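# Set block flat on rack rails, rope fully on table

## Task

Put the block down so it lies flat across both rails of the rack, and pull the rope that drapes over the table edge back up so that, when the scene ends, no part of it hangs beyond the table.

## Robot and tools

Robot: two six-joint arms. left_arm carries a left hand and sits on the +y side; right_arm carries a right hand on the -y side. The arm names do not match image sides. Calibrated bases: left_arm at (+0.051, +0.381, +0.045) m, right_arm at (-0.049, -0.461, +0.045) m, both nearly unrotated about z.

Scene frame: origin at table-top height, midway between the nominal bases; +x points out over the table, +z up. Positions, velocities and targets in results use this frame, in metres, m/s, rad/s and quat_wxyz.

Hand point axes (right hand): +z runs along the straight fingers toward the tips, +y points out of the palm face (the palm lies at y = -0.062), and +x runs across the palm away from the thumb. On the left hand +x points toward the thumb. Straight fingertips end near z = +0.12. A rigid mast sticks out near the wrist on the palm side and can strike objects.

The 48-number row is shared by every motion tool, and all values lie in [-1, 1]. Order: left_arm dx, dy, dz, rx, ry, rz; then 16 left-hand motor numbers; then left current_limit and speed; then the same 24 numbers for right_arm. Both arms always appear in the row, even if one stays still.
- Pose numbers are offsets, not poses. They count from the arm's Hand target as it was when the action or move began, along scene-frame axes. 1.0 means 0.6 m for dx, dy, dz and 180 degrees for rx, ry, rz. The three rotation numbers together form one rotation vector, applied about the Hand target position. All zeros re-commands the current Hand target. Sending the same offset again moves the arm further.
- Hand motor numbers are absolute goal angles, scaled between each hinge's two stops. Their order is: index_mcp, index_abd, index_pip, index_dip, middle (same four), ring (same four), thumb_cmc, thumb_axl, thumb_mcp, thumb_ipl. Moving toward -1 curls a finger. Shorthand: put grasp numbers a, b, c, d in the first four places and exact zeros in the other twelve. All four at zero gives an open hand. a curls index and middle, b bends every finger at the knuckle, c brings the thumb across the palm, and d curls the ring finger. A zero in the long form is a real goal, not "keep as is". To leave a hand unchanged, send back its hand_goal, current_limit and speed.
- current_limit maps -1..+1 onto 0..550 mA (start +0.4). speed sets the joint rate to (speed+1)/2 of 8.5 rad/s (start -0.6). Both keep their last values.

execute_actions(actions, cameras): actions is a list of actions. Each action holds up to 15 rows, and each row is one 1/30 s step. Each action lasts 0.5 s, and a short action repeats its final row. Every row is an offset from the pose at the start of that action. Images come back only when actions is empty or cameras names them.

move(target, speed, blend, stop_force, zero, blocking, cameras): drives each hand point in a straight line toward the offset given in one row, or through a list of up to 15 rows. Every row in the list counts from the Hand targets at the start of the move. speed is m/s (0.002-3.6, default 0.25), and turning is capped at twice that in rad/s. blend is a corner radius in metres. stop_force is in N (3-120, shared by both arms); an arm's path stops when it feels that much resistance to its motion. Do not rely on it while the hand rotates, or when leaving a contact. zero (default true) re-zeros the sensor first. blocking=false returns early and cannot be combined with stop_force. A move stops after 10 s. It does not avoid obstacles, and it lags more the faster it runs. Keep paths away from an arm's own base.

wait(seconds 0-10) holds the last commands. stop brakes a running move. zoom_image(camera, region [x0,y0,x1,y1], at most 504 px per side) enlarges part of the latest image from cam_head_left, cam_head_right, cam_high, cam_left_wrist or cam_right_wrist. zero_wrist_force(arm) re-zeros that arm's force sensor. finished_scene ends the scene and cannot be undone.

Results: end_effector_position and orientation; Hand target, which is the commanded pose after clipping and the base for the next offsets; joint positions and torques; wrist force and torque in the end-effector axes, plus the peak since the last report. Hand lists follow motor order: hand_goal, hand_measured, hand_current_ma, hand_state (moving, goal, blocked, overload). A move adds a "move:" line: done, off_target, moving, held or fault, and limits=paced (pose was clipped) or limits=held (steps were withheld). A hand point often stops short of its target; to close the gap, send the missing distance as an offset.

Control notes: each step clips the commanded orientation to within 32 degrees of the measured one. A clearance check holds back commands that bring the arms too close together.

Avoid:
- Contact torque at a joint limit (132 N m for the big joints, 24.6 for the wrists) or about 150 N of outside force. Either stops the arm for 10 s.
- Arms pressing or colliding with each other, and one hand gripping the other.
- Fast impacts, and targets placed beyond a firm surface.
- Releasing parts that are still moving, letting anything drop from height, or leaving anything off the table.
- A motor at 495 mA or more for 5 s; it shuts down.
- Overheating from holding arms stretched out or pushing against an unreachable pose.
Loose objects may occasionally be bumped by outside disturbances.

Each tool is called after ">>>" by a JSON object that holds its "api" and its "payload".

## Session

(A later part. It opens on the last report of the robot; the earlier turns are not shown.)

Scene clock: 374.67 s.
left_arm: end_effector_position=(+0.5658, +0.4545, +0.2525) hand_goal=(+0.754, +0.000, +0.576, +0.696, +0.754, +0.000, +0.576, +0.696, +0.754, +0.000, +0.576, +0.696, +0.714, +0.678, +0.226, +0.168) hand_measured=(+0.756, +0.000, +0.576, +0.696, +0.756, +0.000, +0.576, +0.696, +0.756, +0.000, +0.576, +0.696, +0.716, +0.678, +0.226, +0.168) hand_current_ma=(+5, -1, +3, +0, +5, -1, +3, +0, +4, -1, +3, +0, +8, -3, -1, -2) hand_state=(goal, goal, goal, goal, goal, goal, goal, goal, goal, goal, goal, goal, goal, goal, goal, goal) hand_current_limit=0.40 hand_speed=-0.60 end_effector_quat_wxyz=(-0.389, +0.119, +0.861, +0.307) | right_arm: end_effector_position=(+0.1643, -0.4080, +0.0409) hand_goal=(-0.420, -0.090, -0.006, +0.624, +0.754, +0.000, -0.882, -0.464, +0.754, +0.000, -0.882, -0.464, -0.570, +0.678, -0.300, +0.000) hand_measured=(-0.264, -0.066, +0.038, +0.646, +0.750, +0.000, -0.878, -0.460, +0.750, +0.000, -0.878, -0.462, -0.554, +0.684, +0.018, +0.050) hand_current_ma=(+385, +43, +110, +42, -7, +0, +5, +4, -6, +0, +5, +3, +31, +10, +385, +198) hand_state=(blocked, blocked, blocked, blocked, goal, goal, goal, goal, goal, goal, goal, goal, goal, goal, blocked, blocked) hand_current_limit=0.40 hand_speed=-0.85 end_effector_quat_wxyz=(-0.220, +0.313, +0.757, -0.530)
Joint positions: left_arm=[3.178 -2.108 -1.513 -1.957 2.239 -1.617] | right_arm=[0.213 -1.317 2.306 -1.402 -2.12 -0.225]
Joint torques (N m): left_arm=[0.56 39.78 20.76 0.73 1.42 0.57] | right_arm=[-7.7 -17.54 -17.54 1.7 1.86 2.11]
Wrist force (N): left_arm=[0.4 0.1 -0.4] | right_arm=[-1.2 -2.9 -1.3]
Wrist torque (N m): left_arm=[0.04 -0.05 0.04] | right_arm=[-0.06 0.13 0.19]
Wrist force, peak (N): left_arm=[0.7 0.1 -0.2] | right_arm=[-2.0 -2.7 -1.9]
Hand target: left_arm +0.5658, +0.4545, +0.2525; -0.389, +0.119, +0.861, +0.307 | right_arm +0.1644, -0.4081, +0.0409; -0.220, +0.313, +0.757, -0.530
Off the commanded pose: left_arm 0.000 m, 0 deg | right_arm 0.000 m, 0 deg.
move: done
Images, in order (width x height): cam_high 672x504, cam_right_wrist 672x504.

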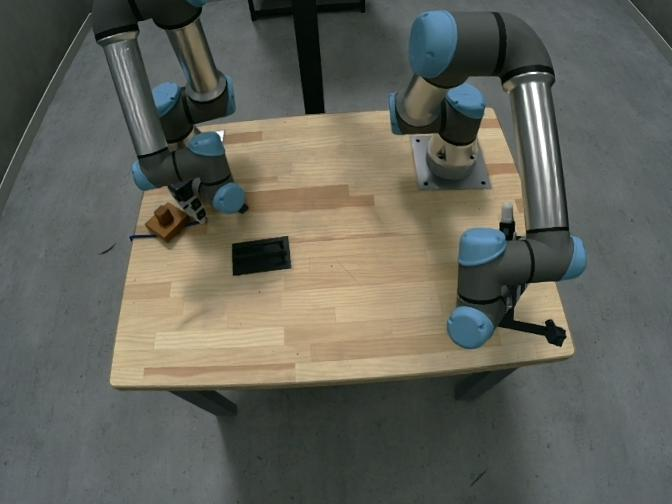

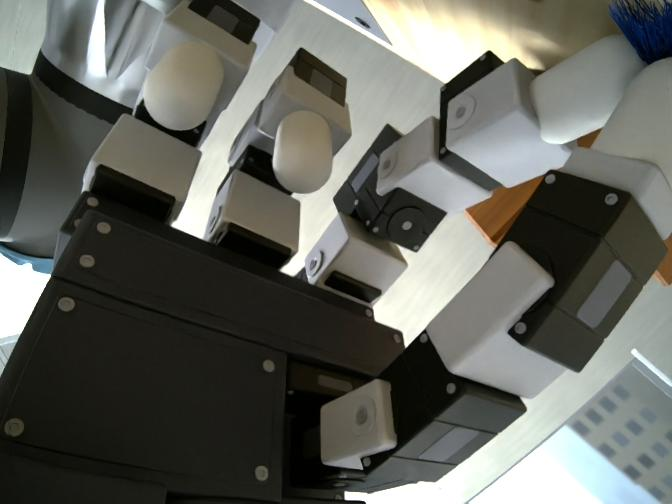

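>>> {"api": "move", "payload": {"target": [0,0,0,0,0,0, 0.754,0,0.576,0.696,0.754,0,0.576,0.696,0.754,0,0.576,0.696,0.714,0.678,0.226,0.168,0.4,-0.6, -0.035,0.2,0.002,0,0,0, -0.42,-0.09,-0.007,0.623,0.753,0,-0.883,-0.464,0.753,0,-0.883,-0.464,-0.571,0.677,-0.3,0.0,0.4,-0.85], "speed": 0.06, "cameras": ["cam_high", "cam_right_wrist"]}}

>>> {"api": "zoom_image", "payload": {"camera": "cam_high", "region": [120, 150, 260, 290]}}

>>> {"api": "zoom_image", "payload": {"camera": "cam_right_wrist", "region": [480, 0, 672, 192]}}

Scene clock: 382.43 s.
left_arm: end_effector_position=(+0.5658, +0.4545, +0.2525) hand_goal=(+0.754, +0.000, +0.576, +0.696, +0.754, +0.000, +0.576, +0.696, +0.754, +0.000, +0.576, +0.696, +0.714, +0.678, +0.226, +0.168) hand_measured=(+0.756, +0.000, +0.576, +0.696, +0.756, +0.000, +0.576, +0.696, +0.756, +0.000, +0.576, +0.696, +0.716, +0.678, +0.226, +0.168) hand_current_ma=(+5, -1, +3, +0, +5, -1, +3, +0, +4, -1, +3, +0, +8, -3, -1, -2) hand_state=(goal, goal, goal, goal, goal, goal, goal, goal, goal, goal, goal, goal, goal, goal, goal, goal) hand_current_limit=0.40 hand_speed=-0.60 end_effector_quat_wxyz=(-0.389, +0.119, +0.861, +0.307) | right_arm: end_effector_position=(+0.1434, -0.2881, +0.0421) hand_goal=(-0.420, -0.090, -0.006, +0.624, +0.754, +0.000, -0.882, -0.464, +0.754, +0.000, -0.882, -0.464, -0.570, +0.678, -0.300, +0.000) hand_measured=(-0.264, -0.088, +0.038, +0.646, +0.750, +0.000, -0.878, -0.460, +0.750, +0.000, -0.878, -0.462, -0.564, +0.684, +0.018, +0.050) hand_current_ma=(+385, +2, +110, +42, -7, +0, +5, +4, -6, +0, +5, +3, +6, +8, +385, +192) hand_state=(blocked, goal, blocked, blocked, goal, goal, goal, goal, goal, goal, goal, goal, goal, goal, blocked, blocked) hand_current_limit=0.40 hand_speed=-0.85 end_effector_quat_wxyz=(-0.220, +0.313, +0.757, -0.530) end_effector_velocity=(+0.000, -0.001, +0.000) end_effector_angular_velocity=(+0.001, -0.001, +0.004)
Joint positions: left_arm=[3.178 -2.108 -1.513 -1.957 2.239 -1.617] | right_arm=[0.519 -1.209 2.124 -1.277 -1.836 -0.1]
Joint velocities: left_arm=[within noise] | right_arm=[-0.002 -0.002 0.003 -0.003 -0.005 -0.002]
Joint torques (N m): left_arm=[0.51 39.89 20.22 0.77 1.46 0.53] | right_arm=[-9.97 -40.21 -3.23 -1.07 -1.88 -1.64]
Wrist force (N): left_arm=[0.3 0.0 -0.2] | right_arm=[0.4 -0.2 -1.6]
Wrist torque (N m): left_arm=[0.02 -0.04 0.03] | right_arm=[0.07 0.02 0.08]
Wrist force, peak (N): left_arm=[0.4 0.1 -0.7] | right_arm=[-1.9 -3.3 -0.6]
Hand target: left_arm +0.5658, +0.4545, +0.2525; -0.389, +0.119, +0.861, +0.307 | right_arm +0.1434, -0.2881, +0.0421; -0.220, +0.313, +0.757, -0.530
Off the commanded pose: left_arm 0.000 m, 0 deg | right_arm 0.000 m, 0 deg.
move: done
Images, in order (width x height): cam_high 672x504, cam_right_wrist 672x504.

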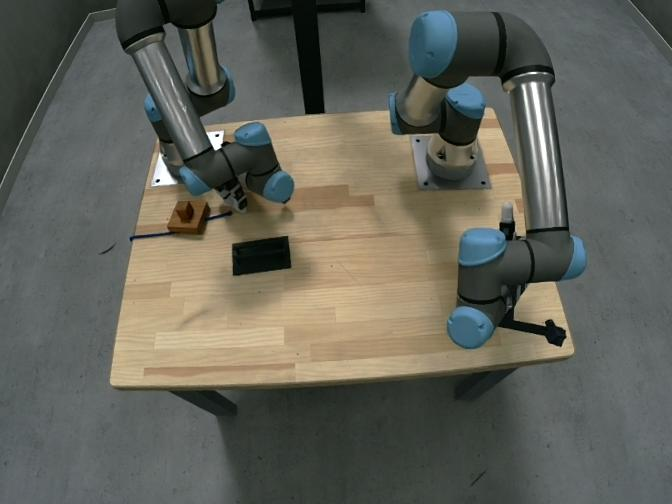

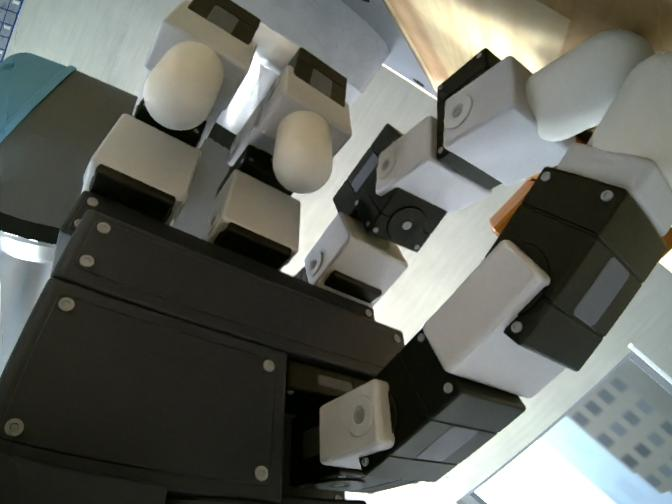

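Scaled by 3.600 from the camera's 672x504 image, which has a finer 960x720 frame.

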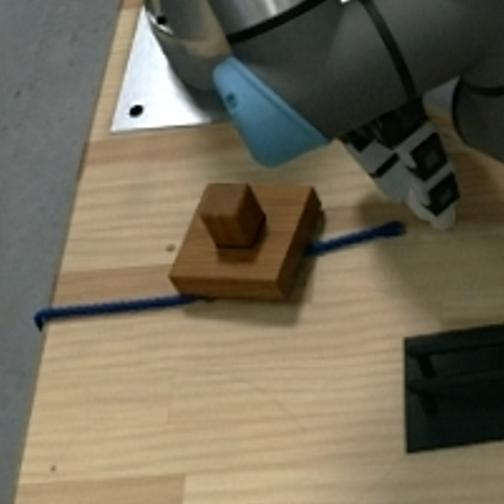

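Scaled by 2.625 from the camera's 672x504 image, which has a finer 960x720 frame.

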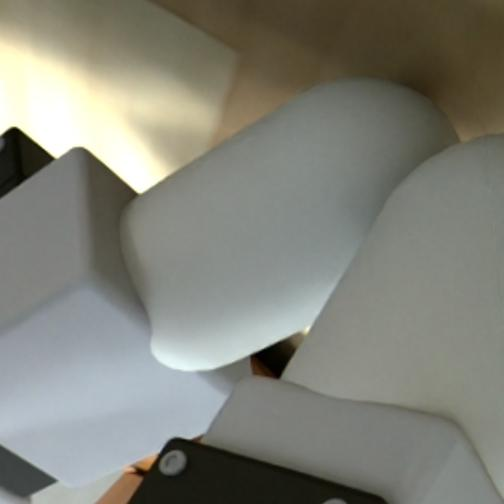

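>>> {"api": "move", "payload": {"target": [[0,0,0,0,0,0, 0.754,0,0.576,0.696,0.754,0,0.576,0.696,0.754,0,0.576,0.696,0.714,0.678,0.226,0.168,0.4,-0.6, 0,0,0.05,0,0,0, -0.274,-0.09,-0.007,0.623,0.753,0,-0.883,-0.464,0.753,0,-0.883,-0.464,-0.571,0.677,0.112,0.168,0.3,-0.6],[0,0,0,0,0,0, 0.754,0,0.576,0.696,0.754,0,0.576,0.696,0.754,0,0.576,0.696,0.714,0.678,0.226,0.168,0.4,-0.6, -0.0073,-0.0815,0.05,0,0,-0.0833, -0.274,-0.09,-0.007,0.623,0.753,0,-0.883,-0.464,0.753,0,-0.883,-0.464,-0.571,0.677,0.112,0.168,0.3,-0.6],[0,0,0,0,0,0, 0.754,0,0.576,0.696,0.754,0,0.576,0.696,0.754,0,0.576,0.696,0.714,0.678,0.226,0.168,0.4,-0.6, -0.0073,-0.0815,0.015,0,0,-0.0833, -0.274,-0.09,-0.007,0.623,0.753,0,-0.883,-0.464,0.753,0,-0.883,-0.464,-0.571,0.677,0.112,0.168,0.3,-0.6]], "speed": 0.12, "cameras": ["cam_high", "cam_right_wrist"]}}

>>> {"api": "zoom_image", "payload": {"camera": "cam_high", "region": [160, 160, 260, 260]}}

>>> {"api": "zoom_image", "payload": {"camera": "cam_right_wrist", "region": [480, 0, 672, 192]}}

Scene clock: 404.83 s.
left_arm: end_effector_position=(+0.5658, +0.4545, +0.2525) hand_goal=(+0.754, +0.000, +0.576, +0.696, +0.754, +0.000, +0.576, +0.696, +0.754, +0.000, +0.576, +0.696, +0.714, +0.678, +0.226, +0.168) hand_measured=(+0.756, +0.000, +0.576, +0.696, +0.756, +0.000, +0.576, +0.696, +0.756, +0.000, +0.576, +0.696, +0.716, +0.678, +0.226, +0.168) hand_current_ma=(+5, -1, +3, +0, +5, -1, +3, +0, +4, -1, +3, +0, +8, -3, -1, -2) hand_state=(goal, goal, goal, goal, goal, goal, goal, goal, goal, goal, goal, goal, goal, goal, goal, goal) hand_current_limit=0.40 hand_speed=-0.60 end_effector_quat_wxyz=(-0.389, +0.119, +0.861, +0.307) | right_arm: end_effector_position=(+0.1390, -0.3370, +0.0511) hand_goal=(-0.274, -0.090, -0.006, +0.624, +0.754, +0.000, -0.882, -0.464, +0.754, +0.000, -0.882, -0.464, -0.570, +0.678, +0.112, +0.168) hand_measured=(-0.270, -0.088, +0.000, +0.628, +0.750, +0.000, -0.878, -0.460, +0.750, +0.000, -0.878, -0.462, -0.568, +0.680, +0.110, +0.166) hand_current_ma=(+5, +2, +7, +3, -7, +0, +5, +4, -6, +0, +5, +3, +2, +3, -4, -3) hand_state=(goal, goal, goal, goal, goal, goal, goal, goal, goal, goal, goal, goal, goal, goal, goal, goal) hand_current_limit=0.30 hand_speed=-0.60 end_effector_quat_wxyz=(-0.287, +0.409, +0.710, -0.497)
Joint positions: left_arm=[3.178 -2.108 -1.513 -1.957 2.239 -1.617] | right_arm=[0.3 -1.287 2.208 -1.279 -1.796 -0.084]
Joint torques (N m): left_arm=[0.18 40.19 21.4 0.92 1.51 0.82] | right_arm=[-7.51 -18.1 -15.88 -0.87 -2.04 -1.42]
Wrist force (N): left_arm=[0.2 0.0 -0.3] | right_arm=[0.4 0.1 -1.6]
Wrist torque (N m): left_arm=[0.03 -0.03 0.02] | right_arm=[0.11 0.04 0.07]
Wrist force, peak (N): left_arm=[0.5 0.4 -0.4] | right_arm=[0.3 -1.7 -2.2]
Hand target: left_arm +0.5658, +0.4545, +0.2525; -0.389, +0.119, +0.861, +0.307 | right_arm +0.1390, -0.3370, +0.0511; -0.287, +0.409, +0.710, -0.497
Off the commanded pose: left_arm 0.000 m, 0 deg | right_arm 0.000 m, 0 deg.
move: done
Images, in order (width x height): cam_high 672x504, cam_right_wrist 672x504.

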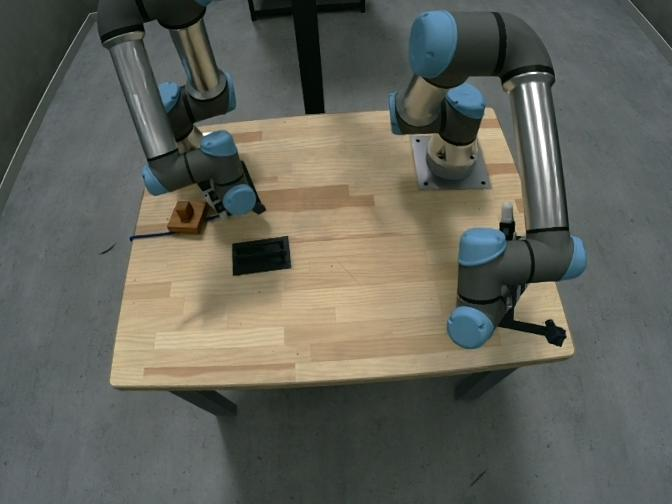

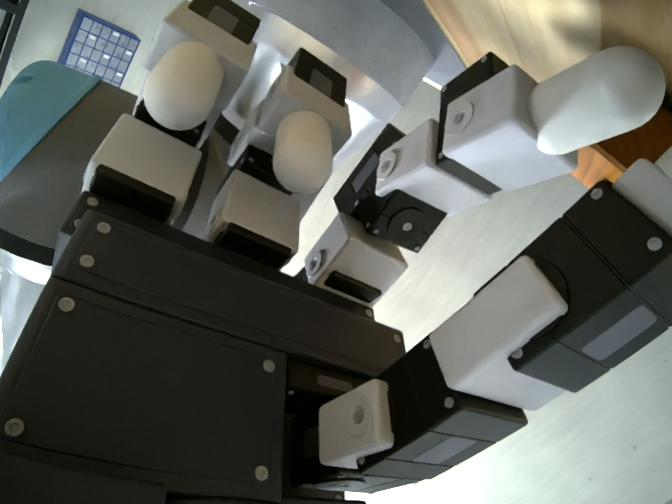

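Scaled by 5.040 from the camera's 672x504 image, which has a finer 960x720 frame.

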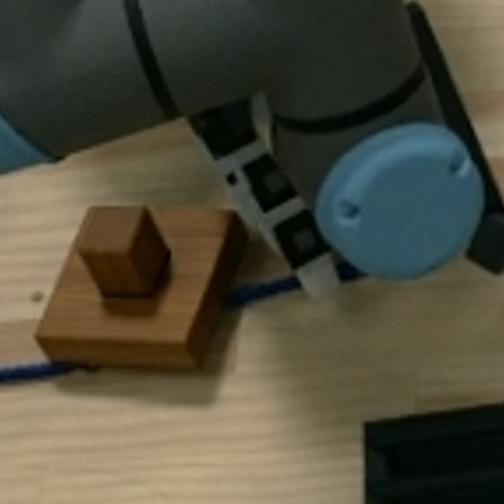

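Scaled by 2.625 from the camera's 672x504 image, which has a finer 960x720 frame.

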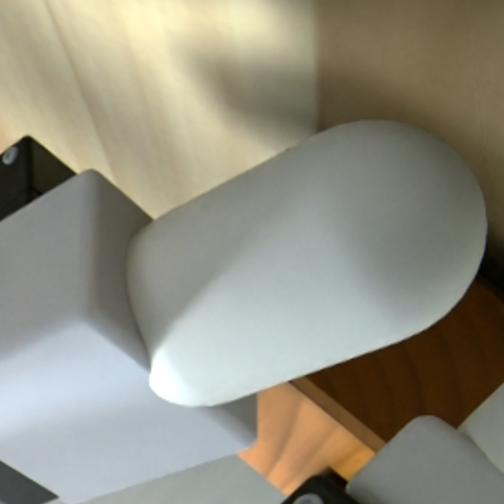

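>>> {"api": "move", "payload": {"target": [0,0,0,0,0,0, 0.754,0,0.576,0.696,0.754,0,0.576,0.696,0.754,0,0.576,0.696,0.714,0.678,0.226,0.168,0.4,-0.6, 0,0,-0.035,0,0,0, -0.274,-0.09,-0.007,0.623,0.753,0,-0.883,-0.464,0.753,0,-0.883,-0.464,-0.571,0.677,0.112,0.168,0.3,-0.6], "speed": 0.01, "stop_force": 3}}

>>> {"api": "move", "payload": {"target": [[0,0,0,0,0,0, 0.754,0,0.576,0.696,0.754,0,0.576,0.696,0.754,0,0.576,0.696,0.714,0.678,0.226,0.168,0.4,-0.6, 0,0,0.004,0,0,0, -0.274,-0.09,-0.007,0.623,0.753,0,-0.883,-0.464,0.753,0,-0.883,-0.464,-0.571,0.677,0.112,0.168,0.3,-0.6],[0,0,0,0,0,0, 0.754,0,0.576,0.696,0.754,0,0.576,0.696,0.754,0,0.576,0.696,0.714,0.678,0.226,0.168,0.4,-0.6, 0,0,0.004,0,0,0, -0.29,-0.09,-0.007,0.623,0.753,0,-0.883,-0.464,0.753,0,-0.883,-0.464,-0.571,0.677,-0.15,0.1,0.2,-0.85]], "speed": 0.02, "cameras": ["cam_right_wrist"]}}

>>> {"api": "zoom_image", "payload": {"camera": "cam_right_wrist", "region": [480, 0, 672, 192]}}

Scene clock: 415.17 s.
left_arm: end_effector_position=(+0.5658, +0.4545, +0.2525) hand_goal=(+0.754, +0.000, +0.576, +0.696, +0.754, +0.000, +0.576, +0.696, +0.754, +0.000, +0.576, +0.696, +0.714, +0.678, +0.226, +0.168) hand_measured=(+0.756, +0.000, +0.576, +0.696, +0.756, +0.000, +0.576, +0.696, +0.756, +0.000, +0.576, +0.696, +0.716, +0.678, +0.226, +0.168) hand_current_ma=(+5, -1, +3, +0, +5, -1, +3, +0, +4, -1, +3, +0, +8, -3, -1, -2) hand_state=(goal, goal, goal, goal, goal, goal, goal, goal, goal, goal, goal, goal, goal, goal, goal, goal) hand_current_limit=0.40 hand_speed=-0.60 end_effector_quat_wxyz=(-0.389, +0.119, +0.861, +0.307) | right_arm: end_effector_position=(+0.1390, -0.3370, +0.0356) hand_goal=(-0.274, -0.090, -0.006, +0.624, +0.754, +0.000, -0.882, -0.464, +0.754, +0.000, -0.882, -0.464, -0.570, +0.678, +0.112, +0.168) hand_measured=(-0.266, -0.088, -0.008, +0.624, +0.750, +0.000, -0.878, -0.460, +0.750, +0.000, -0.878, -0.462, -0.568, +0.680, +0.110, +0.166) hand_current_ma=(+11, +1, -2, +0, -7, +0, +5, +4, -6, +0, +5, +3, +2, +3, -3, -3) hand_state=(goal, goal, goal, goal, goal, goal, goal, goal, goal, goal, goal, goal, goal, goal, goal, goal) hand_current_limit=0.30 hand_speed=-0.60 end_effector_quat_wxyz=(-0.287, +0.409, +0.710, -0.497)
Joint positions: left_arm=[3.178 -2.108 -1.513 -1.957 2.239 -1.617] | right_arm=[0.3 -1.25 2.218 -1.326 -1.796 -0.084]
Joint torques (N m): left_arm=[-0.09 40.23 21.52 0.97 1.63 0.94] | right_arm=[-7.47 -37.76 -18.4 1.64 -1.33 -1.39]
Wrist force (N): left_arm=[0.4 0.3 -0.4] | right_arm=[0.2 -2.6 -1.0]
Wrist torque (N m): left_arm=[0.07 -0.06 0.03] | right_arm=[-0.05 0.06 0.08]
Wrist force, peak (N): left_arm=[0.4 -0.1 -0.7] | right_arm=[-0.2 -11.0 -1.2]
Hand target: left_arm +0.5658, +0.4545, +0.2525; -0.389, +0.119, +0.861, +0.307 | right_arm +0.1390, -0.3370, +0.0356; -0.287, +0.409, +0.710, -0.497 (not the last commanded pose)
Off the commanded pose: left_arm 0.000 m, 0 deg | right_arm 0.005 m, 0 deg.
move: contact (right_arm)

Scene clock: 416.47 s.
left_arm: end_effector_position=(+0.5658, +0.4545, +0.2525) hand_goal=(+0.754, +0.000, +0.576, +0.696, +0.754, +0.000, +0.576, +0.696, +0.754, +0.000, +0.576, +0.696, +0.714, +0.678, +0.226, +0.168) hand_measured=(+0.756, +0.000, +0.576, +0.696, +0.756, +0.000, +0.576, +0.696, +0.756, +0.000, +0.576, +0.696, +0.716, +0.678, +0.226, +0.168) hand_current_ma=(+5, -1, +3, +0, +5, -1, +3, +0, +4, -1, +3, +0, +8, -3, -1, -2) hand_state=(goal, goal, goal, goal, goal, goal, goal, goal, goal, goal, goal, goal, goal, goal, goal, goal) hand_current_limit=0.40 hand_speed=-0.60 end_effector_quat_wxyz=(-0.389, +0.119, +0.861, +0.307) | right_arm: end_effector_position=(+0.1390, -0.3370, +0.0380) hand_goal=(-0.290, -0.090, -0.006, +0.624, +0.754, +0.000, -0.882, -0.464, +0.754, +0.000, -0.882, -0.464, -0.570, +0.678, -0.150, +0.100) hand_measured=(-0.274, -0.088, -0.002, +0.624, +0.750, +0.000, -0.878, -0.460, +0.750, +0.000, -0.878, -0.462, -0.574, +0.678, +0.028, +0.116) hand_current_ma=(+30, +1, +4, +0, -7, +0, +5, +4, -6, +0, +5, +3, -4, +1, +330, +42) hand_state=(goal, goal, goal, goal, goal, goal, goal, goal, goal, goal, goal, goal, goal, goal, blocked, goal) hand_current_limit=0.20 hand_speed=-0.85 end_effector_quat_wxyz=(-0.287, +0.409, +0.710, -0.497)
Joint positions: left_arm=[3.178 -2.108 -1.513 -1.957 2.239 -1.617] | right_arm=[0.3 -1.256 2.217 -1.319 -1.796 -0.084]
Joint torques (N m): left_arm=[-0.05 40.29 21.62 0.96 1.56 0.76] | right_arm=[-6.25 -16.02 -11.69 -0.6 -0.84 -1.41]
Wrist force (N): left_arm=[0.4 0.1 -0.2] | right_arm=[0.3 -4.2 -4.6]
Wrist torque (N m): left_arm=[0.03 -0.05 0.03] | right_arm=[-0.30 0.00 0.10]
Wrist force, peak (N): left_arm=[0.3 0.3 -0.5] | right_arm=[0.3 -4.2 -4.6]
Hand target: left_arm +0.5658, +0.4545, +0.2525; -0.389, +0.119, +0.861, +0.307 | right_arm +0.1390, -0.3370, +0.0380; -0.287, +0.409, +0.710, -0.497
Off the commanded pose: left_arm 0.000 m, 0 deg | right_arm 0.000 m, 0 deg.
move: done
Images, in order (width x height): cam_right_wrist 672x504.

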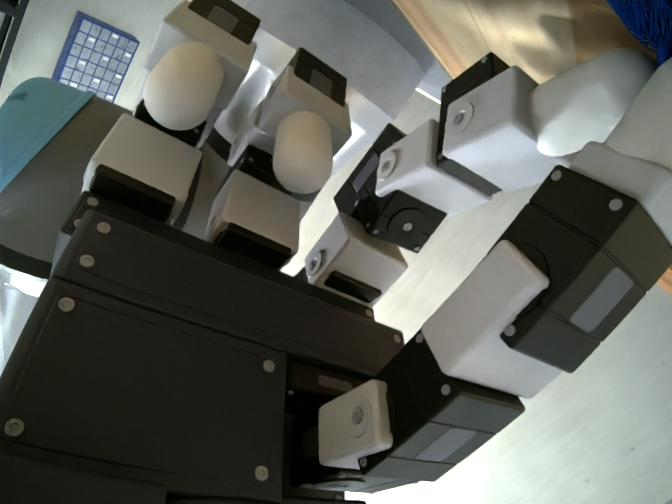

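Scaled by 2.625 from the camera's 672x504 image, which has a finer 960x720 frame.

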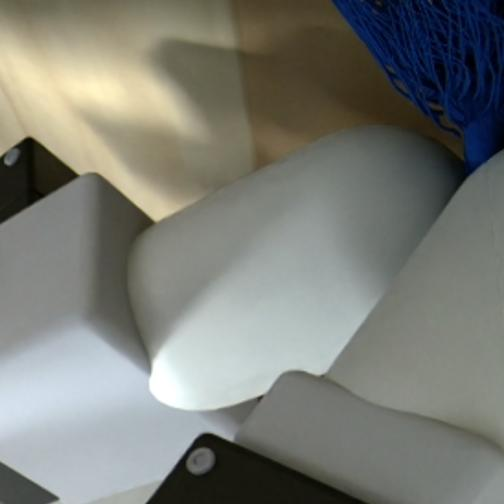

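>>> {"api": "move", "payload": {"target": [0,0,0,0,0,0, 0.754,0,0.576,0.696,0.754,0,0.576,0.696,0.754,0,0.576,0.696,0.714,0.678,0.226,0.168,0.4,-0.6, 0,0,0.0015,0,0,0, -0.42,-0.09,-0.007,0.623,0.753,0,-0.883,-0.464,0.753,0,-0.883,-0.464,-0.571,0.677,-0.3,0.0,0.7,-0.85], "speed": 0.02}}

>>> {"api": "move", "payload": {"target": [0,0,0,0,0,0, 0.754,0,0.576,0.696,0.754,0,0.576,0.696,0.754,0,0.576,0.696,0.714,0.678,0.226,0.168,0.4,-0.6, -0.035,0.18,0.002,0,0,0, -0.42,-0.09,-0.007,0.623,0.753,0,-0.883,-0.464,0.753,0,-0.883,-0.464,-0.571,0.677,-0.3,0.0,0.7,-0.85], "speed": 0.05, "cameras": ["cam_high", "cam_right_wrist"]}}

>>> {"api": "zoom_image", "payload": {"camera": "cam_high", "region": [120, 150, 280, 290]}}

>>> {"api": "zoom_image", "payload": {"camera": "cam_right_wrist", "region": [480, 0, 672, 192]}}

Scene clock: 422.97 s.
left_arm: end_effector_position=(+0.5658, +0.4545, +0.2525) hand_goal=(+0.754, +0.000, +0.576, +0.696, +0.754, +0.000, +0.576, +0.696, +0.754, +0.000, +0.576, +0.696, +0.714, +0.678, +0.226, +0.168) hand_measured=(+0.756, +0.000, +0.576, +0.696, +0.756, +0.000, +0.576, +0.696, +0.756, +0.000, +0.576, +0.696, +0.716, +0.678, +0.226, +0.168) hand_current_ma=(+5, -1, +3, +0, +5, -1, +3, +0, +4, -1, +3, +0, +8, -3, -1, -2) hand_state=(goal, goal, goal, goal, goal, goal, goal, goal, goal, goal, goal, goal, goal, goal, goal, goal) hand_current_limit=0.40 hand_speed=-0.60 end_effector_quat_wxyz=(-0.389, +0.119, +0.861, +0.307) | right_arm: end_effector_position=(+0.1390, -0.3370, +0.0389) hand_goal=(-0.420, -0.090, -0.006, +0.624, +0.754, +0.000, -0.882, -0.464, +0.754, +0.000, -0.882, -0.464, -0.570, +0.678, -0.300, +0.000) hand_measured=(-0.280, -0.086, +0.020, +0.634, +0.750, +0.000, -0.878, -0.460, +0.750, +0.000, -0.878, -0.462, -0.574, +0.678, +0.024, +0.082) hand_current_ma=(+467, +5, +58, +16, -7, +0, +5, +4, -6, +0, +5, +3, -6, +1, +468, +379) hand_state=(blocked, goal, blocked, goal, goal, goal, goal, goal, goal, goal, goal, goal, goal, goal, blocked, blocked) hand_current_limit=0.70 hand_speed=-0.85 end_effector_quat_wxyz=(-0.287, +0.409, +0.710, -0.497)
Joint positions: left_arm=[3.178 -2.108 -1.513 -1.957 2.239 -1.617] | right_arm=[0.3 -1.258 2.216 -1.316 -1.796 -0.084]
Joint torques (N m): left_arm=[0.18 40.57 21.76 0.92 1.65 0.87] | right_arm=[-1.13 -34.06 -18.15 1.31 0.57 -1.7]
Wrist force (N): left_arm=[0.3 -0.1 -0.2] | right_arm=[0.0 -5.1 -2.8]
Wrist torque (N m): left_arm=[0.00 -0.05 0.04] | right_arm=[-0.32 0.03 0.12]
Wrist force, peak (N): left_arm=[0.2 0.1 -0.7] | right_arm=[0.0 -6.7 -4.7]
Hand target: left_arm +0.5658, +0.4545, +0.2525; -0.389, +0.119, +0.861, +0.307 | right_arm +0.1390, -0.3370, +0.0389; -0.287, +0.409, +0.710, -0.497
Off the commanded pose: left_arm 0.000 m, 0 deg | right_arm 0.000 m, 0 deg.
move: done

Scene clock: 425.47 s.
left_arm: end_effector_position=(+0.5658, +0.4545, +0.2525) hand_goal=(+0.754, +0.000, +0.576, +0.696, +0.754, +0.000, +0.576, +0.696, +0.754, +0.000, +0.576, +0.696, +0.714, +0.678, +0.226, +0.168) hand_measured=(+0.756, +0.000, +0.576, +0.696, +0.756, +0.000, +0.576, +0.696, +0.756, +0.000, +0.576, +0.696, +0.716, +0.678, +0.226, +0.168) hand_current_ma=(+5, -1, +3, +0, +5, -1, +3, +0, +4, -1, +3, +0, +8, -3, -1, -2) hand_state=(goal, goal, goal, goal, goal, goal, goal, goal, goal, goal, goal, goal, goal, goal, goal, goal) hand_current_limit=0.40 hand_speed=-0.60 end_effector_quat_wxyz=(-0.389, +0.119, +0.861, +0.307) | right_arm: end_effector_position=(+0.1180, -0.2290, +0.0401) hand_goal=(-0.420, -0.090, -0.006, +0.624, +0.754, +0.000, -0.882, -0.464, +0.754, +0.000, -0.882, -0.464, -0.570, +0.678, -0.300, +0.000) hand_measured=(-0.280, -0.062, +0.030, +0.640, +0.750, +0.000, -0.878, -0.460, +0.750, +0.000, -0.878, -0.462, -0.568, +0.680, +0.024, +0.072) hand_current_ma=(+467, +47, +84, +29, -7, +0, +5, +4, -6, +0, +5, +3, +1, +3, +467, +316) hand_state=(blocked, moving, blocked, goal, goal, goal, goal, goal, goal, goal, goal, goal, moving, goal, blocked, blocked) hand_current_limit=0.70 hand_speed=-0.85 end_effector_quat_wxyz=(-0.287, +0.409, +0.709, -0.497)
Joint positions: left_arm=[3.178 -2.108 -1.513 -1.957 2.239 -1.617] | right_arm=[0.556 -1.162 2.052 -1.239 -1.556 0.005]
Joint torques (N m): left_arm=[0.24 40.74 21.42 0.98 1.64 0.88] | right_arm=[-9.64 -43.23 -2.19 -0.77 -1.88 -1.73]
Wrist force (N): left_arm=[0.3 0.0 -0.6] | right_arm=[-0.7 -1.1 -1.9]
Wrist torque (N m): left_arm=[0.05 -0.05 0.02] | right_arm=[-0.04 0.09 0.06]
Wrist force, peak (N): left_arm=[0.2 0.1 -0.7] | right_arm=[-3.0 -5.8 -1.5]
Hand target: left_arm +0.5658, +0.4545, +0.2525; -0.389, +0.119, +0.861, +0.307 | right_arm +0.1180, -0.2290, +0.0401; -0.287, +0.409, +0.710, -0.497
Off the commanded pose: left_arm 0.000 m, 0 deg | right_arm 0.000 m, 0 deg.
move: done
Images, in order (width x height): cam_high 672x504, cam_right_wrist 672x504.

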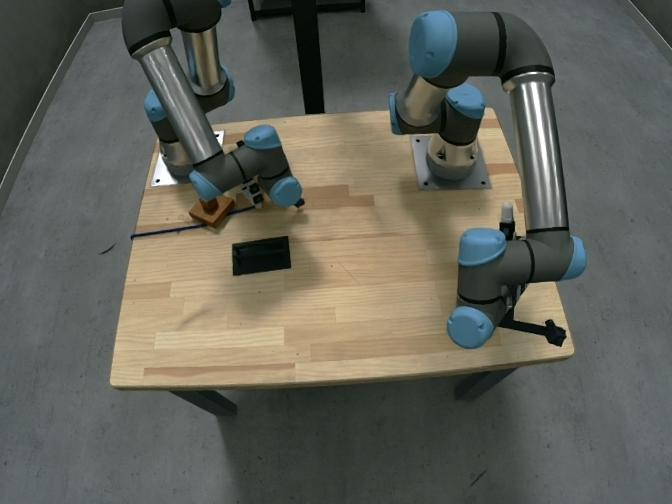

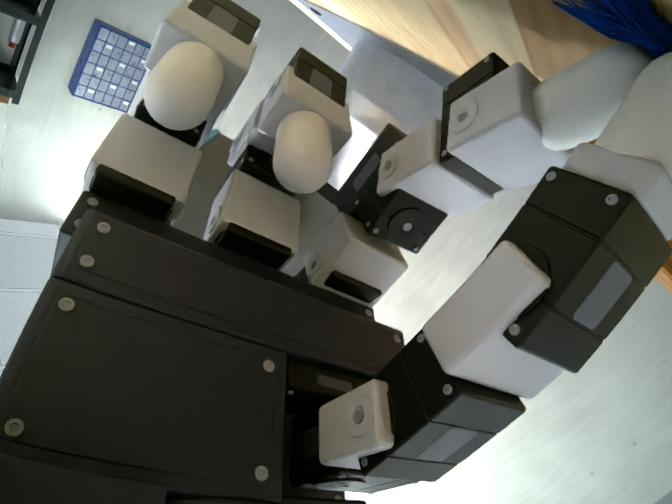

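Scaled by 3.150 from the camera's 672x504 image, which has a finer 960x720 frame.

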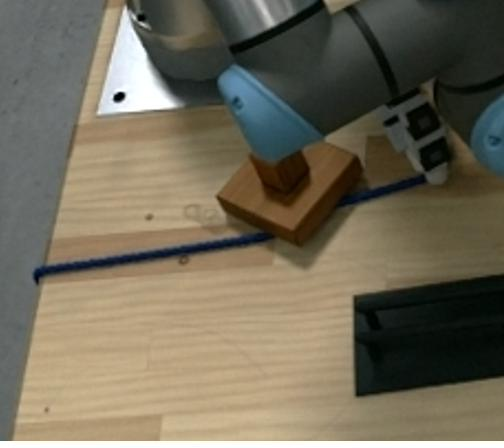

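Scaled by 2.625 from the camera's 672x504 image, which has a finer 960x720 frame.

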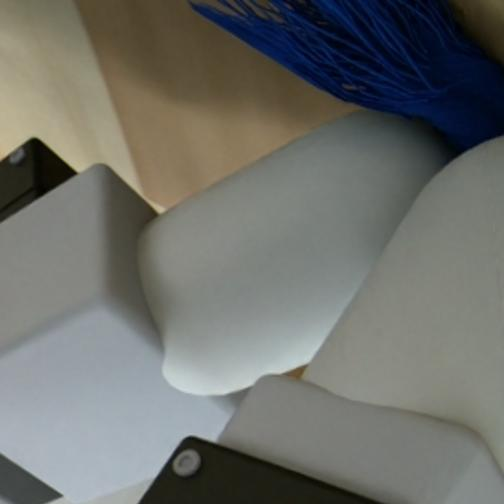

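>>> {"api": "move", "payload": {"target": [0,0,0,0,0,0, 0.754,0,0.576,0.696,0.754,0,0.576,0.696,0.754,0,0.576,0.696,0.714,0.678,0.226,0.168,0.4,-0.6, -0.02,0.18,0.002,0,0,0, -0.42,-0.09,-0.007,0.623,0.753,0,-0.883,-0.464,0.753,0,-0.883,-0.464,-0.571,0.677,-0.3,0.0,0.7,-0.85], "speed": 0.05, "cameras": ["cam_high", "cam_right_wrist"]}}

>>> {"api": "zoom_image", "payload": {"camera": "cam_high", "region": [120, 150, 320, 290]}}

>>> {"api": "zoom_image", "payload": {"camera": "cam_right_wrist", "region": [480, 0, 672, 192]}}

Scene clock: 432.60 s.
left_arm: end_effector_position=(+0.5658, +0.4545, +0.2525) hand_goal=(+0.754, +0.000, +0.576, +0.696, +0.754, +0.000, +0.576, +0.696, +0.754, +0.000, +0.576, +0.696, +0.714, +0.678, +0.226, +0.168) hand_measured=(+0.756, +0.000, +0.576, +0.696, +0.756, +0.000, +0.576, +0.696, +0.756, +0.000, +0.576, +0.696, +0.716, +0.678, +0.226, +0.168) hand_current_ma=(+5, -1, +3, +0, +5, -1, +3, +0, +4, -1, +3, +0, +8, -3, -1, -2) hand_state=(goal, goal, goal, goal, goal, goal, goal, goal, goal, goal, goal, goal, goal, goal, goal, goal) hand_current_limit=0.40 hand_speed=-0.60 end_effector_quat_wxyz=(-0.389, +0.119, +0.861, +0.307) | right_arm: end_effector_position=(+0.1060, -0.1210, +0.0412) hand_goal=(-0.420, -0.090, -0.006, +0.624, +0.754, +0.000, -0.882, -0.464, +0.754, +0.000, -0.882, -0.464, -0.570, +0.678, -0.300, +0.000) hand_measured=(-0.280, -0.070, +0.030, +0.640, +0.750, +0.000, -0.878, -0.460, +0.750, +0.000, -0.878, -0.462, -0.572, +0.680, +0.024, +0.070) hand_current_ma=(+468, +34, +85, +29, -7, +0, +5, +4, -6, +0, +5, +3, -1, +3, +468, +302) hand_state=(blocked, blocked, blocked, goal, goal, goal, goal, goal, goal, goal, goal, goal, goal, goal, blocked, blocked) hand_current_limit=0.70 hand_speed=-0.85 end_effector_quat_wxyz=(-0.287, +0.409, +0.709, -0.497)
Joint positions: left_arm=[3.178 -2.108 -1.513 -1.957 2.239 -1.617] | right_arm=[0.749 -1.03 1.818 -1.144 -1.375 0.072]
Joint torques (N m): left_arm=[0.03 40.94 22.2 1 1.63 0.94] | right_arm=[-7.22 -50.73 -10.25 -0.95 -1.45 -1.6]
Wrist force (N): left_arm=[0.2 0.3 -0.3] | right_arm=[-0.3 -0.8 -2.0]
Wrist torque (N m): left_arm=[0.06 -0.03 0.02] | right_arm=[0.02 0.06 0.07]
Wrist force, peak (N): left_arm=[0.7 0.3 -0.4] | right_arm=[-1.2 -2.5 -1.6]
Hand target: left_arm +0.5658, +0.4545, +0.2525; -0.389, +0.119, +0.861, +0.307 | right_arm +0.1060, -0.1210, +0.0413; -0.287, +0.409, +0.710, -0.497
Off the commanded pose: left_arm 0.000 m, 0 deg | right_arm 0.000 m, 0 deg.
move: done
Images, in order (width x height): cam_high 672x504, cam_right_wrist 672x504.

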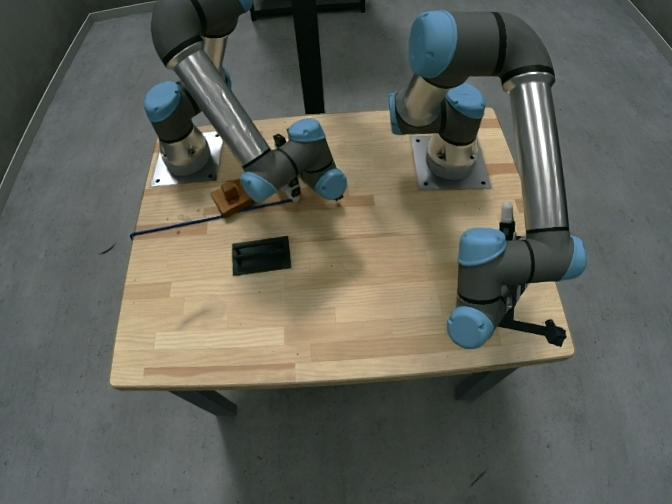

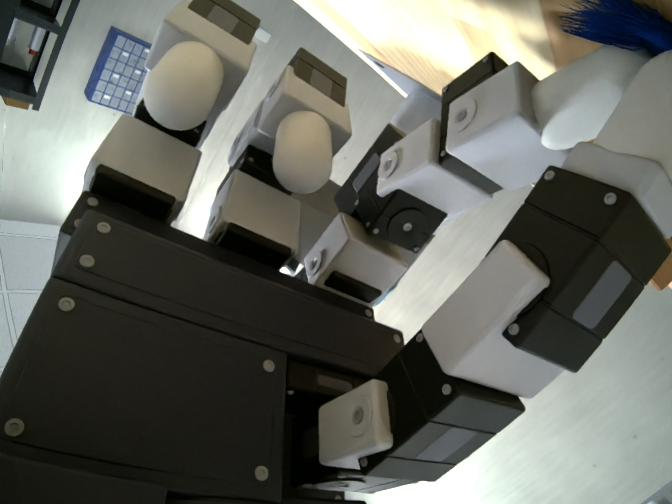

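Scaled by 2.520 from the camera's 672x504 image, which has a finer 960x720 frame.

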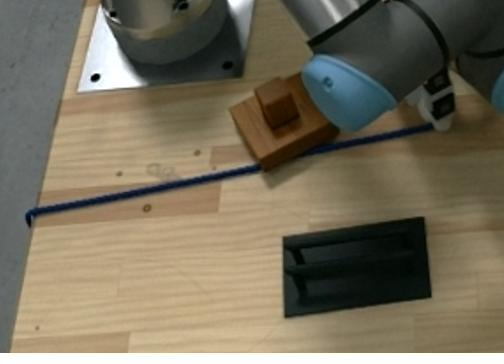

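Scaled by 2.625 from the camera's 672x504 image, which has a finer 960x720 frame.

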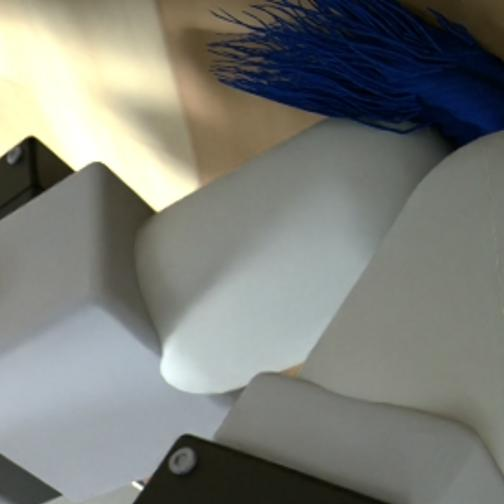

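>>> {"api": "move", "payload": {"target": [0,0,0,0,0,0, 0.754,0,0.576,0.696,0.754,0,0.576,0.696,0.754,0,0.576,0.696,0.714,0.678,0.226,0.168,0.4,-0.6, 0.0,0.22,0.002,0,0,0, -0.42,-0.09,-0.007,0.623,0.753,0,-0.883,-0.464,0.753,0,-0.883,-0.464,-0.571,0.677,-0.3,0.0,0.7,-0.85], "speed": 0.06, "cameras": ["cam_high", "cam_right_wrist"]}}

>>> {"api": "zoom_image", "payload": {"camera": "cam_high", "region": [120, 130, 320, 290]}}

>>> {"api": "zoom_image", "payload": {"camera": "cam_right_wrist", "region": [480, 0, 672, 192]}}

Scene clock: 440.07 s.
left_arm: end_effector_position=(+0.5658, +0.4545, +0.2525) hand_goal=(+0.754, +0.000, +0.576, +0.696, +0.754, +0.000, +0.576, +0.696, +0.754, +0.000, +0.576, +0.696, +0.714, +0.678, +0.226, +0.168) hand_measured=(+0.756, +0.000, +0.576, +0.696, +0.756, +0.000, +0.576, +0.696, +0.756, +0.000, +0.576, +0.696, +0.716, +0.678, +0.226, +0.168) hand_current_ma=(+5, -1, +3, +0, +5, -1, +3, +0, +4, -1, +3, +0, +8, -3, -1, -2) hand_state=(goal, goal, goal, goal, goal, goal, goal, goal, goal, goal, goal, goal, goal, goal, goal, goal) hand_current_limit=0.40 hand_speed=-0.60 end_effector_quat_wxyz=(-0.389, +0.119, +0.861, +0.307) | right_arm: end_effector_position=(+0.1059, +0.0110, +0.0424) hand_goal=(-0.420, -0.090, -0.006, +0.624, +0.754, +0.000, -0.882, -0.464, +0.754, +0.000, -0.882, -0.464, -0.570, +0.678, -0.300, +0.000) hand_measured=(-0.280, -0.080, +0.030, +0.640, +0.750, +0.000, -0.878, -0.460, +0.750, +0.000, -0.878, -0.462, -0.576, +0.680, +0.024, +0.068) hand_current_ma=(+468, +14, +85, +29, -7, +0, +5, +4, -6, +0, +5, +3, -8, +1, +467, +297) hand_state=(blocked, goal, blocked, goal, goal, goal, goal, goal, goal, goal, goal, goal, goal, goal, blocked, blocked) hand_current_limit=0.70 hand_speed=-0.85 end_effector_quat_wxyz=(-0.287, +0.409, +0.709, -0.497)
Joint positions: left_arm=[3.178 -2.108 -1.513 -1.957 2.239 -1.617] | right_arm=[0.904 -0.823 1.433 -0.981 -1.23 0.129]
Joint torques (N m): left_arm=[0.22 41.34 22.42 1.02 1.75 0.99] | right_arm=[-8.96 -60.3 -17.55 -0.65 -1.57 -1.8]
Wrist force (N): left_arm=[0.2 0.2 -0.6] | right_arm=[0.3 0.1 -1.5]
Wrist torque (N m): left_arm=[0.08 -0.05 0.02] | right_arm=[0.10 0.04 0.05]
Wrist force, peak (N): left_arm=[0.6 0.3 -0.5] | right_arm=[-1.1 -2.5 -1.8]
Hand target: left_arm +0.5658, +0.4545, +0.2525; -0.389, +0.119, +0.861, +0.307 | right_arm +0.1060, +0.0110, +0.0425; -0.287, +0.409, +0.710, -0.497
Off the commanded pose: left_arm 0.000 m, 0 deg | right_arm 0.000 m, 0 deg.
move: done
Images, in order (width x height): cam_high 672x504, cam_right_wrist 672x504.

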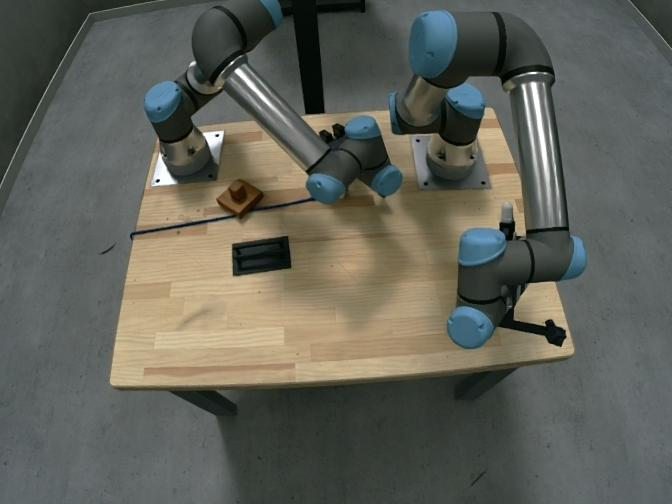

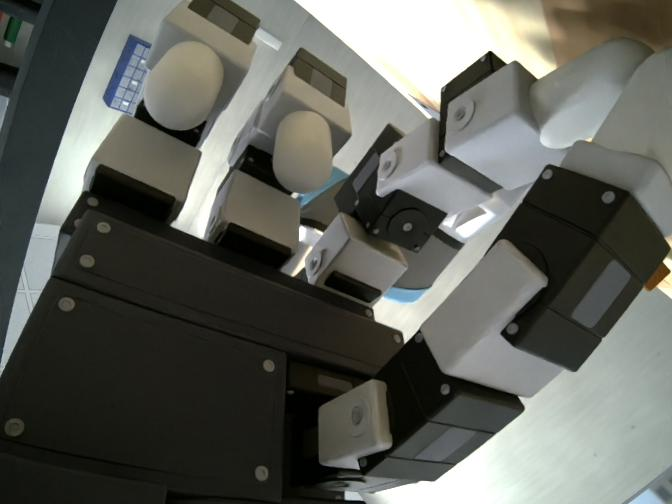

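Scaled by 2.520 from the camera's 672x504 image, which has a finer 960x720 frame.

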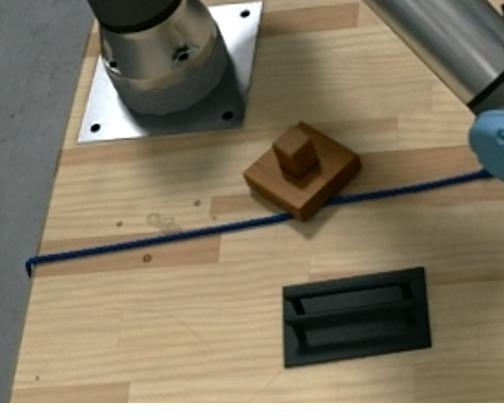

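Scaled by 2.625 from the camera's 672x504 image, which has a finer 960x720 frame.

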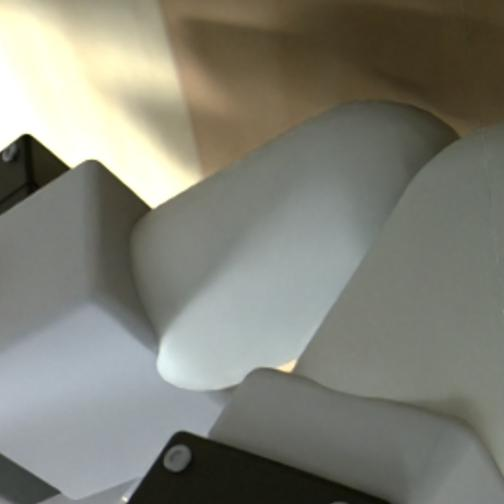

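>>> {"api": "move", "payload": {"target": [0,0,0,0,0,0, 0.754,0,0.576,0.696,0.754,0,0.576,0.696,0.754,0,0.576,0.696,0.714,0.678,0.226,0.168,0.4,-0.6, 0,0.1,0.12,0,0,0, -0.274,-0.09,-0.007,0.623,0.753,0,-0.883,-0.464,0.753,0,-0.883,-0.464,-0.571,0.677,0.112,0.168,0.3,-0.6], "speed": 0.15, "cameras": ["cam_high", "cam_head_left", "cam_head_right"]}}

>>> {"api": "zoom_image", "payload": {"camera": "cam_high", "region": [120, 130, 360, 290]}}

>>> {"api": "zoom_image", "payload": {"camera": "cam_head_left", "region": [340, 270, 500, 430]}}

>>> {"api": "zoom_image", "payload": {"camera": "cam_head_right", "region": [360, 270, 540, 430]}}

Scene clock: 446.50 s.
left_arm: end_effector_position=(+0.5658, +0.4545, +0.2525) hand_goal=(+0.754, +0.000, +0.576, +0.696, +0.754, +0.000, +0.576, +0.696, +0.754, +0.000, +0.576, +0.696, +0.714, +0.678, +0.226, +0.168) hand_measured=(+0.756, +0.000, +0.576, +0.696, +0.756, +0.000, +0.576, +0.696, +0.756, +0.000, +0.576, +0.696, +0.716, +0.678, +0.226, +0.168) hand_current_ma=(+5, -1, +3, +0, +5, -1, +3, +0, +4, -1, +3, +0, +8, -3, -1, -2) hand_state=(goal, goal, goal, goal, goal, goal, goal, goal, goal, goal, goal, goal, goal, goal, goal, goal) hand_current_limit=0.40 hand_speed=-0.60 end_effector_quat_wxyz=(-0.389, +0.119, +0.861, +0.307) | right_arm: end_effector_position=(+0.1059, +0.0710, +0.1143) hand_goal=(-0.274, -0.090, -0.006, +0.624, +0.754, +0.000, -0.882, -0.464, +0.754, +0.000, -0.882, -0.464, -0.570, +0.678, +0.112, +0.168) hand_measured=(-0.270, -0.086, +0.000, +0.628, +0.748, +0.000, -0.878, -0.460, +0.750, +0.000, -0.878, -0.462, -0.574, +0.680, +0.110, +0.166) hand_current_ma=(+5, +3, +7, +3, -7, +0, +5, +4, -6, +0, +5, +3, -4, +1, -4, -3) hand_state=(goal, goal, goal, goal, goal, goal, goal, goal, goal, goal, goal, goal, goal, goal, goal, goal) hand_current_limit=0.30 hand_speed=-0.60 end_effector_quat_wxyz=(-0.287, +0.409, +0.709, -0.497)
Joint positions: left_arm=[3.178 -2.108 -1.513 -1.957 2.239 -1.617] | right_arm=[0.958 -0.789 1.163 -0.753 -1.18 0.15]
Joint torques (N m): left_arm=[0.54 40.54 22.26 0.96 1.69 0.99] | right_arm=[-7.08 -64.47 -23.86 1.94 -1.33 -1.67]
Wrist force (N): left_arm=[0.3 0.1 -0.4] | right_arm=[0.3 0.1 -1.6]
Wrist torque (N m): left_arm=[0.05 -0.05 0.03] | right_arm=[0.11 0.04 0.06]
Wrist force, peak (N): left_arm=[-0.1 0.2 -0.8] | right_arm=[1.1 -1.1 -2.7]
Hand target: left_arm +0.5658, +0.4545, +0.2525; -0.389, +0.119, +0.861, +0.307 | right_arm +0.1060, +0.0710, +0.1145; -0.287, +0.409, +0.710, -0.497
Off the commanded pose: left_arm 0.000 m, 0 deg | right_arm 0.000 m, 0 deg.
move: done
Images, in order (width x height): cam_head_left 672x504, cam_head_right 672x504, cam_high 672x504.

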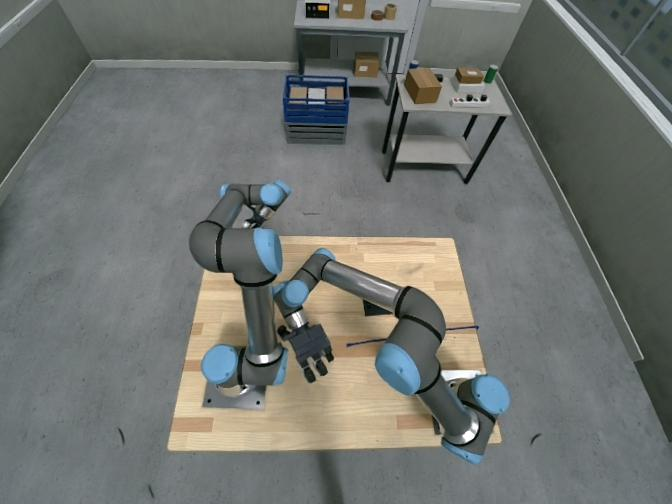

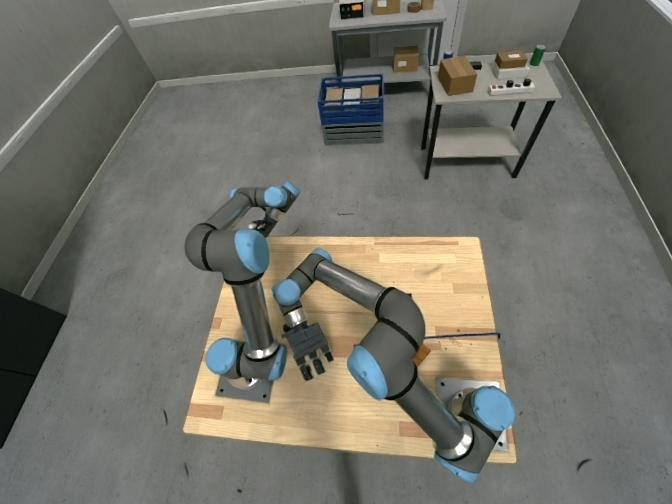

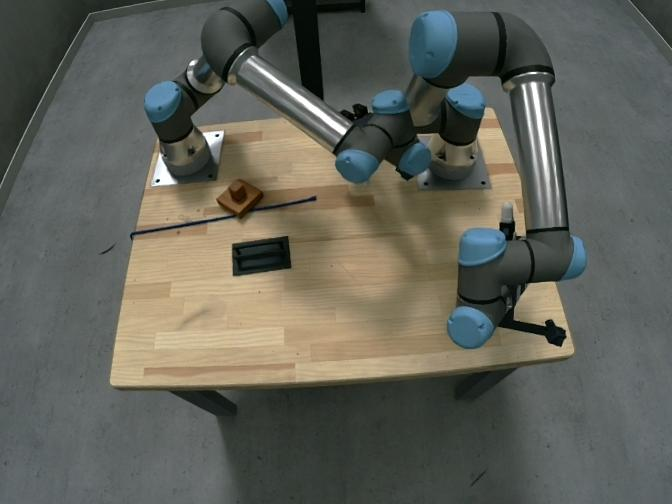

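Scaled by 2.100 from the camera's 672x504 image, which has a finer 960x720 frame.

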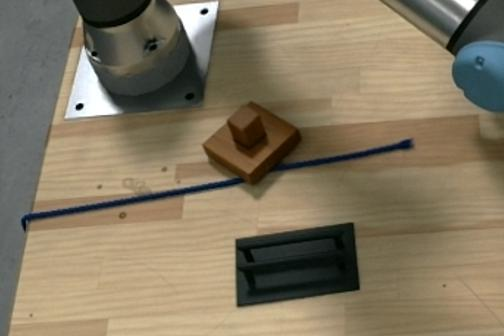

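Scaled by 3.150 from the camera's 672x504 image, which has a finer 960x720 frame.

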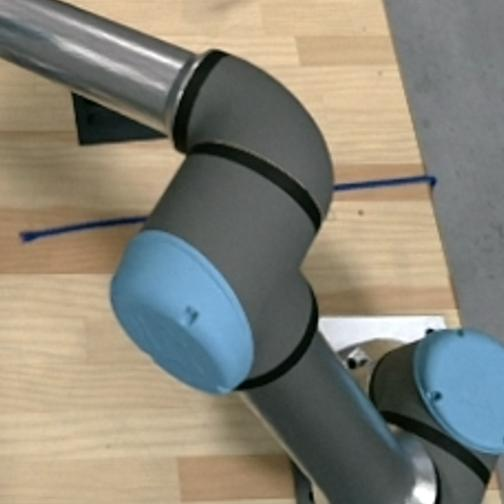

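Scaled by 2.800 from the camera's 672x504 image, which has a finer 960x720 frame.

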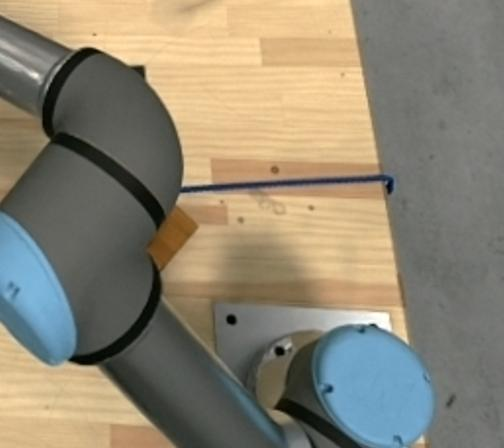

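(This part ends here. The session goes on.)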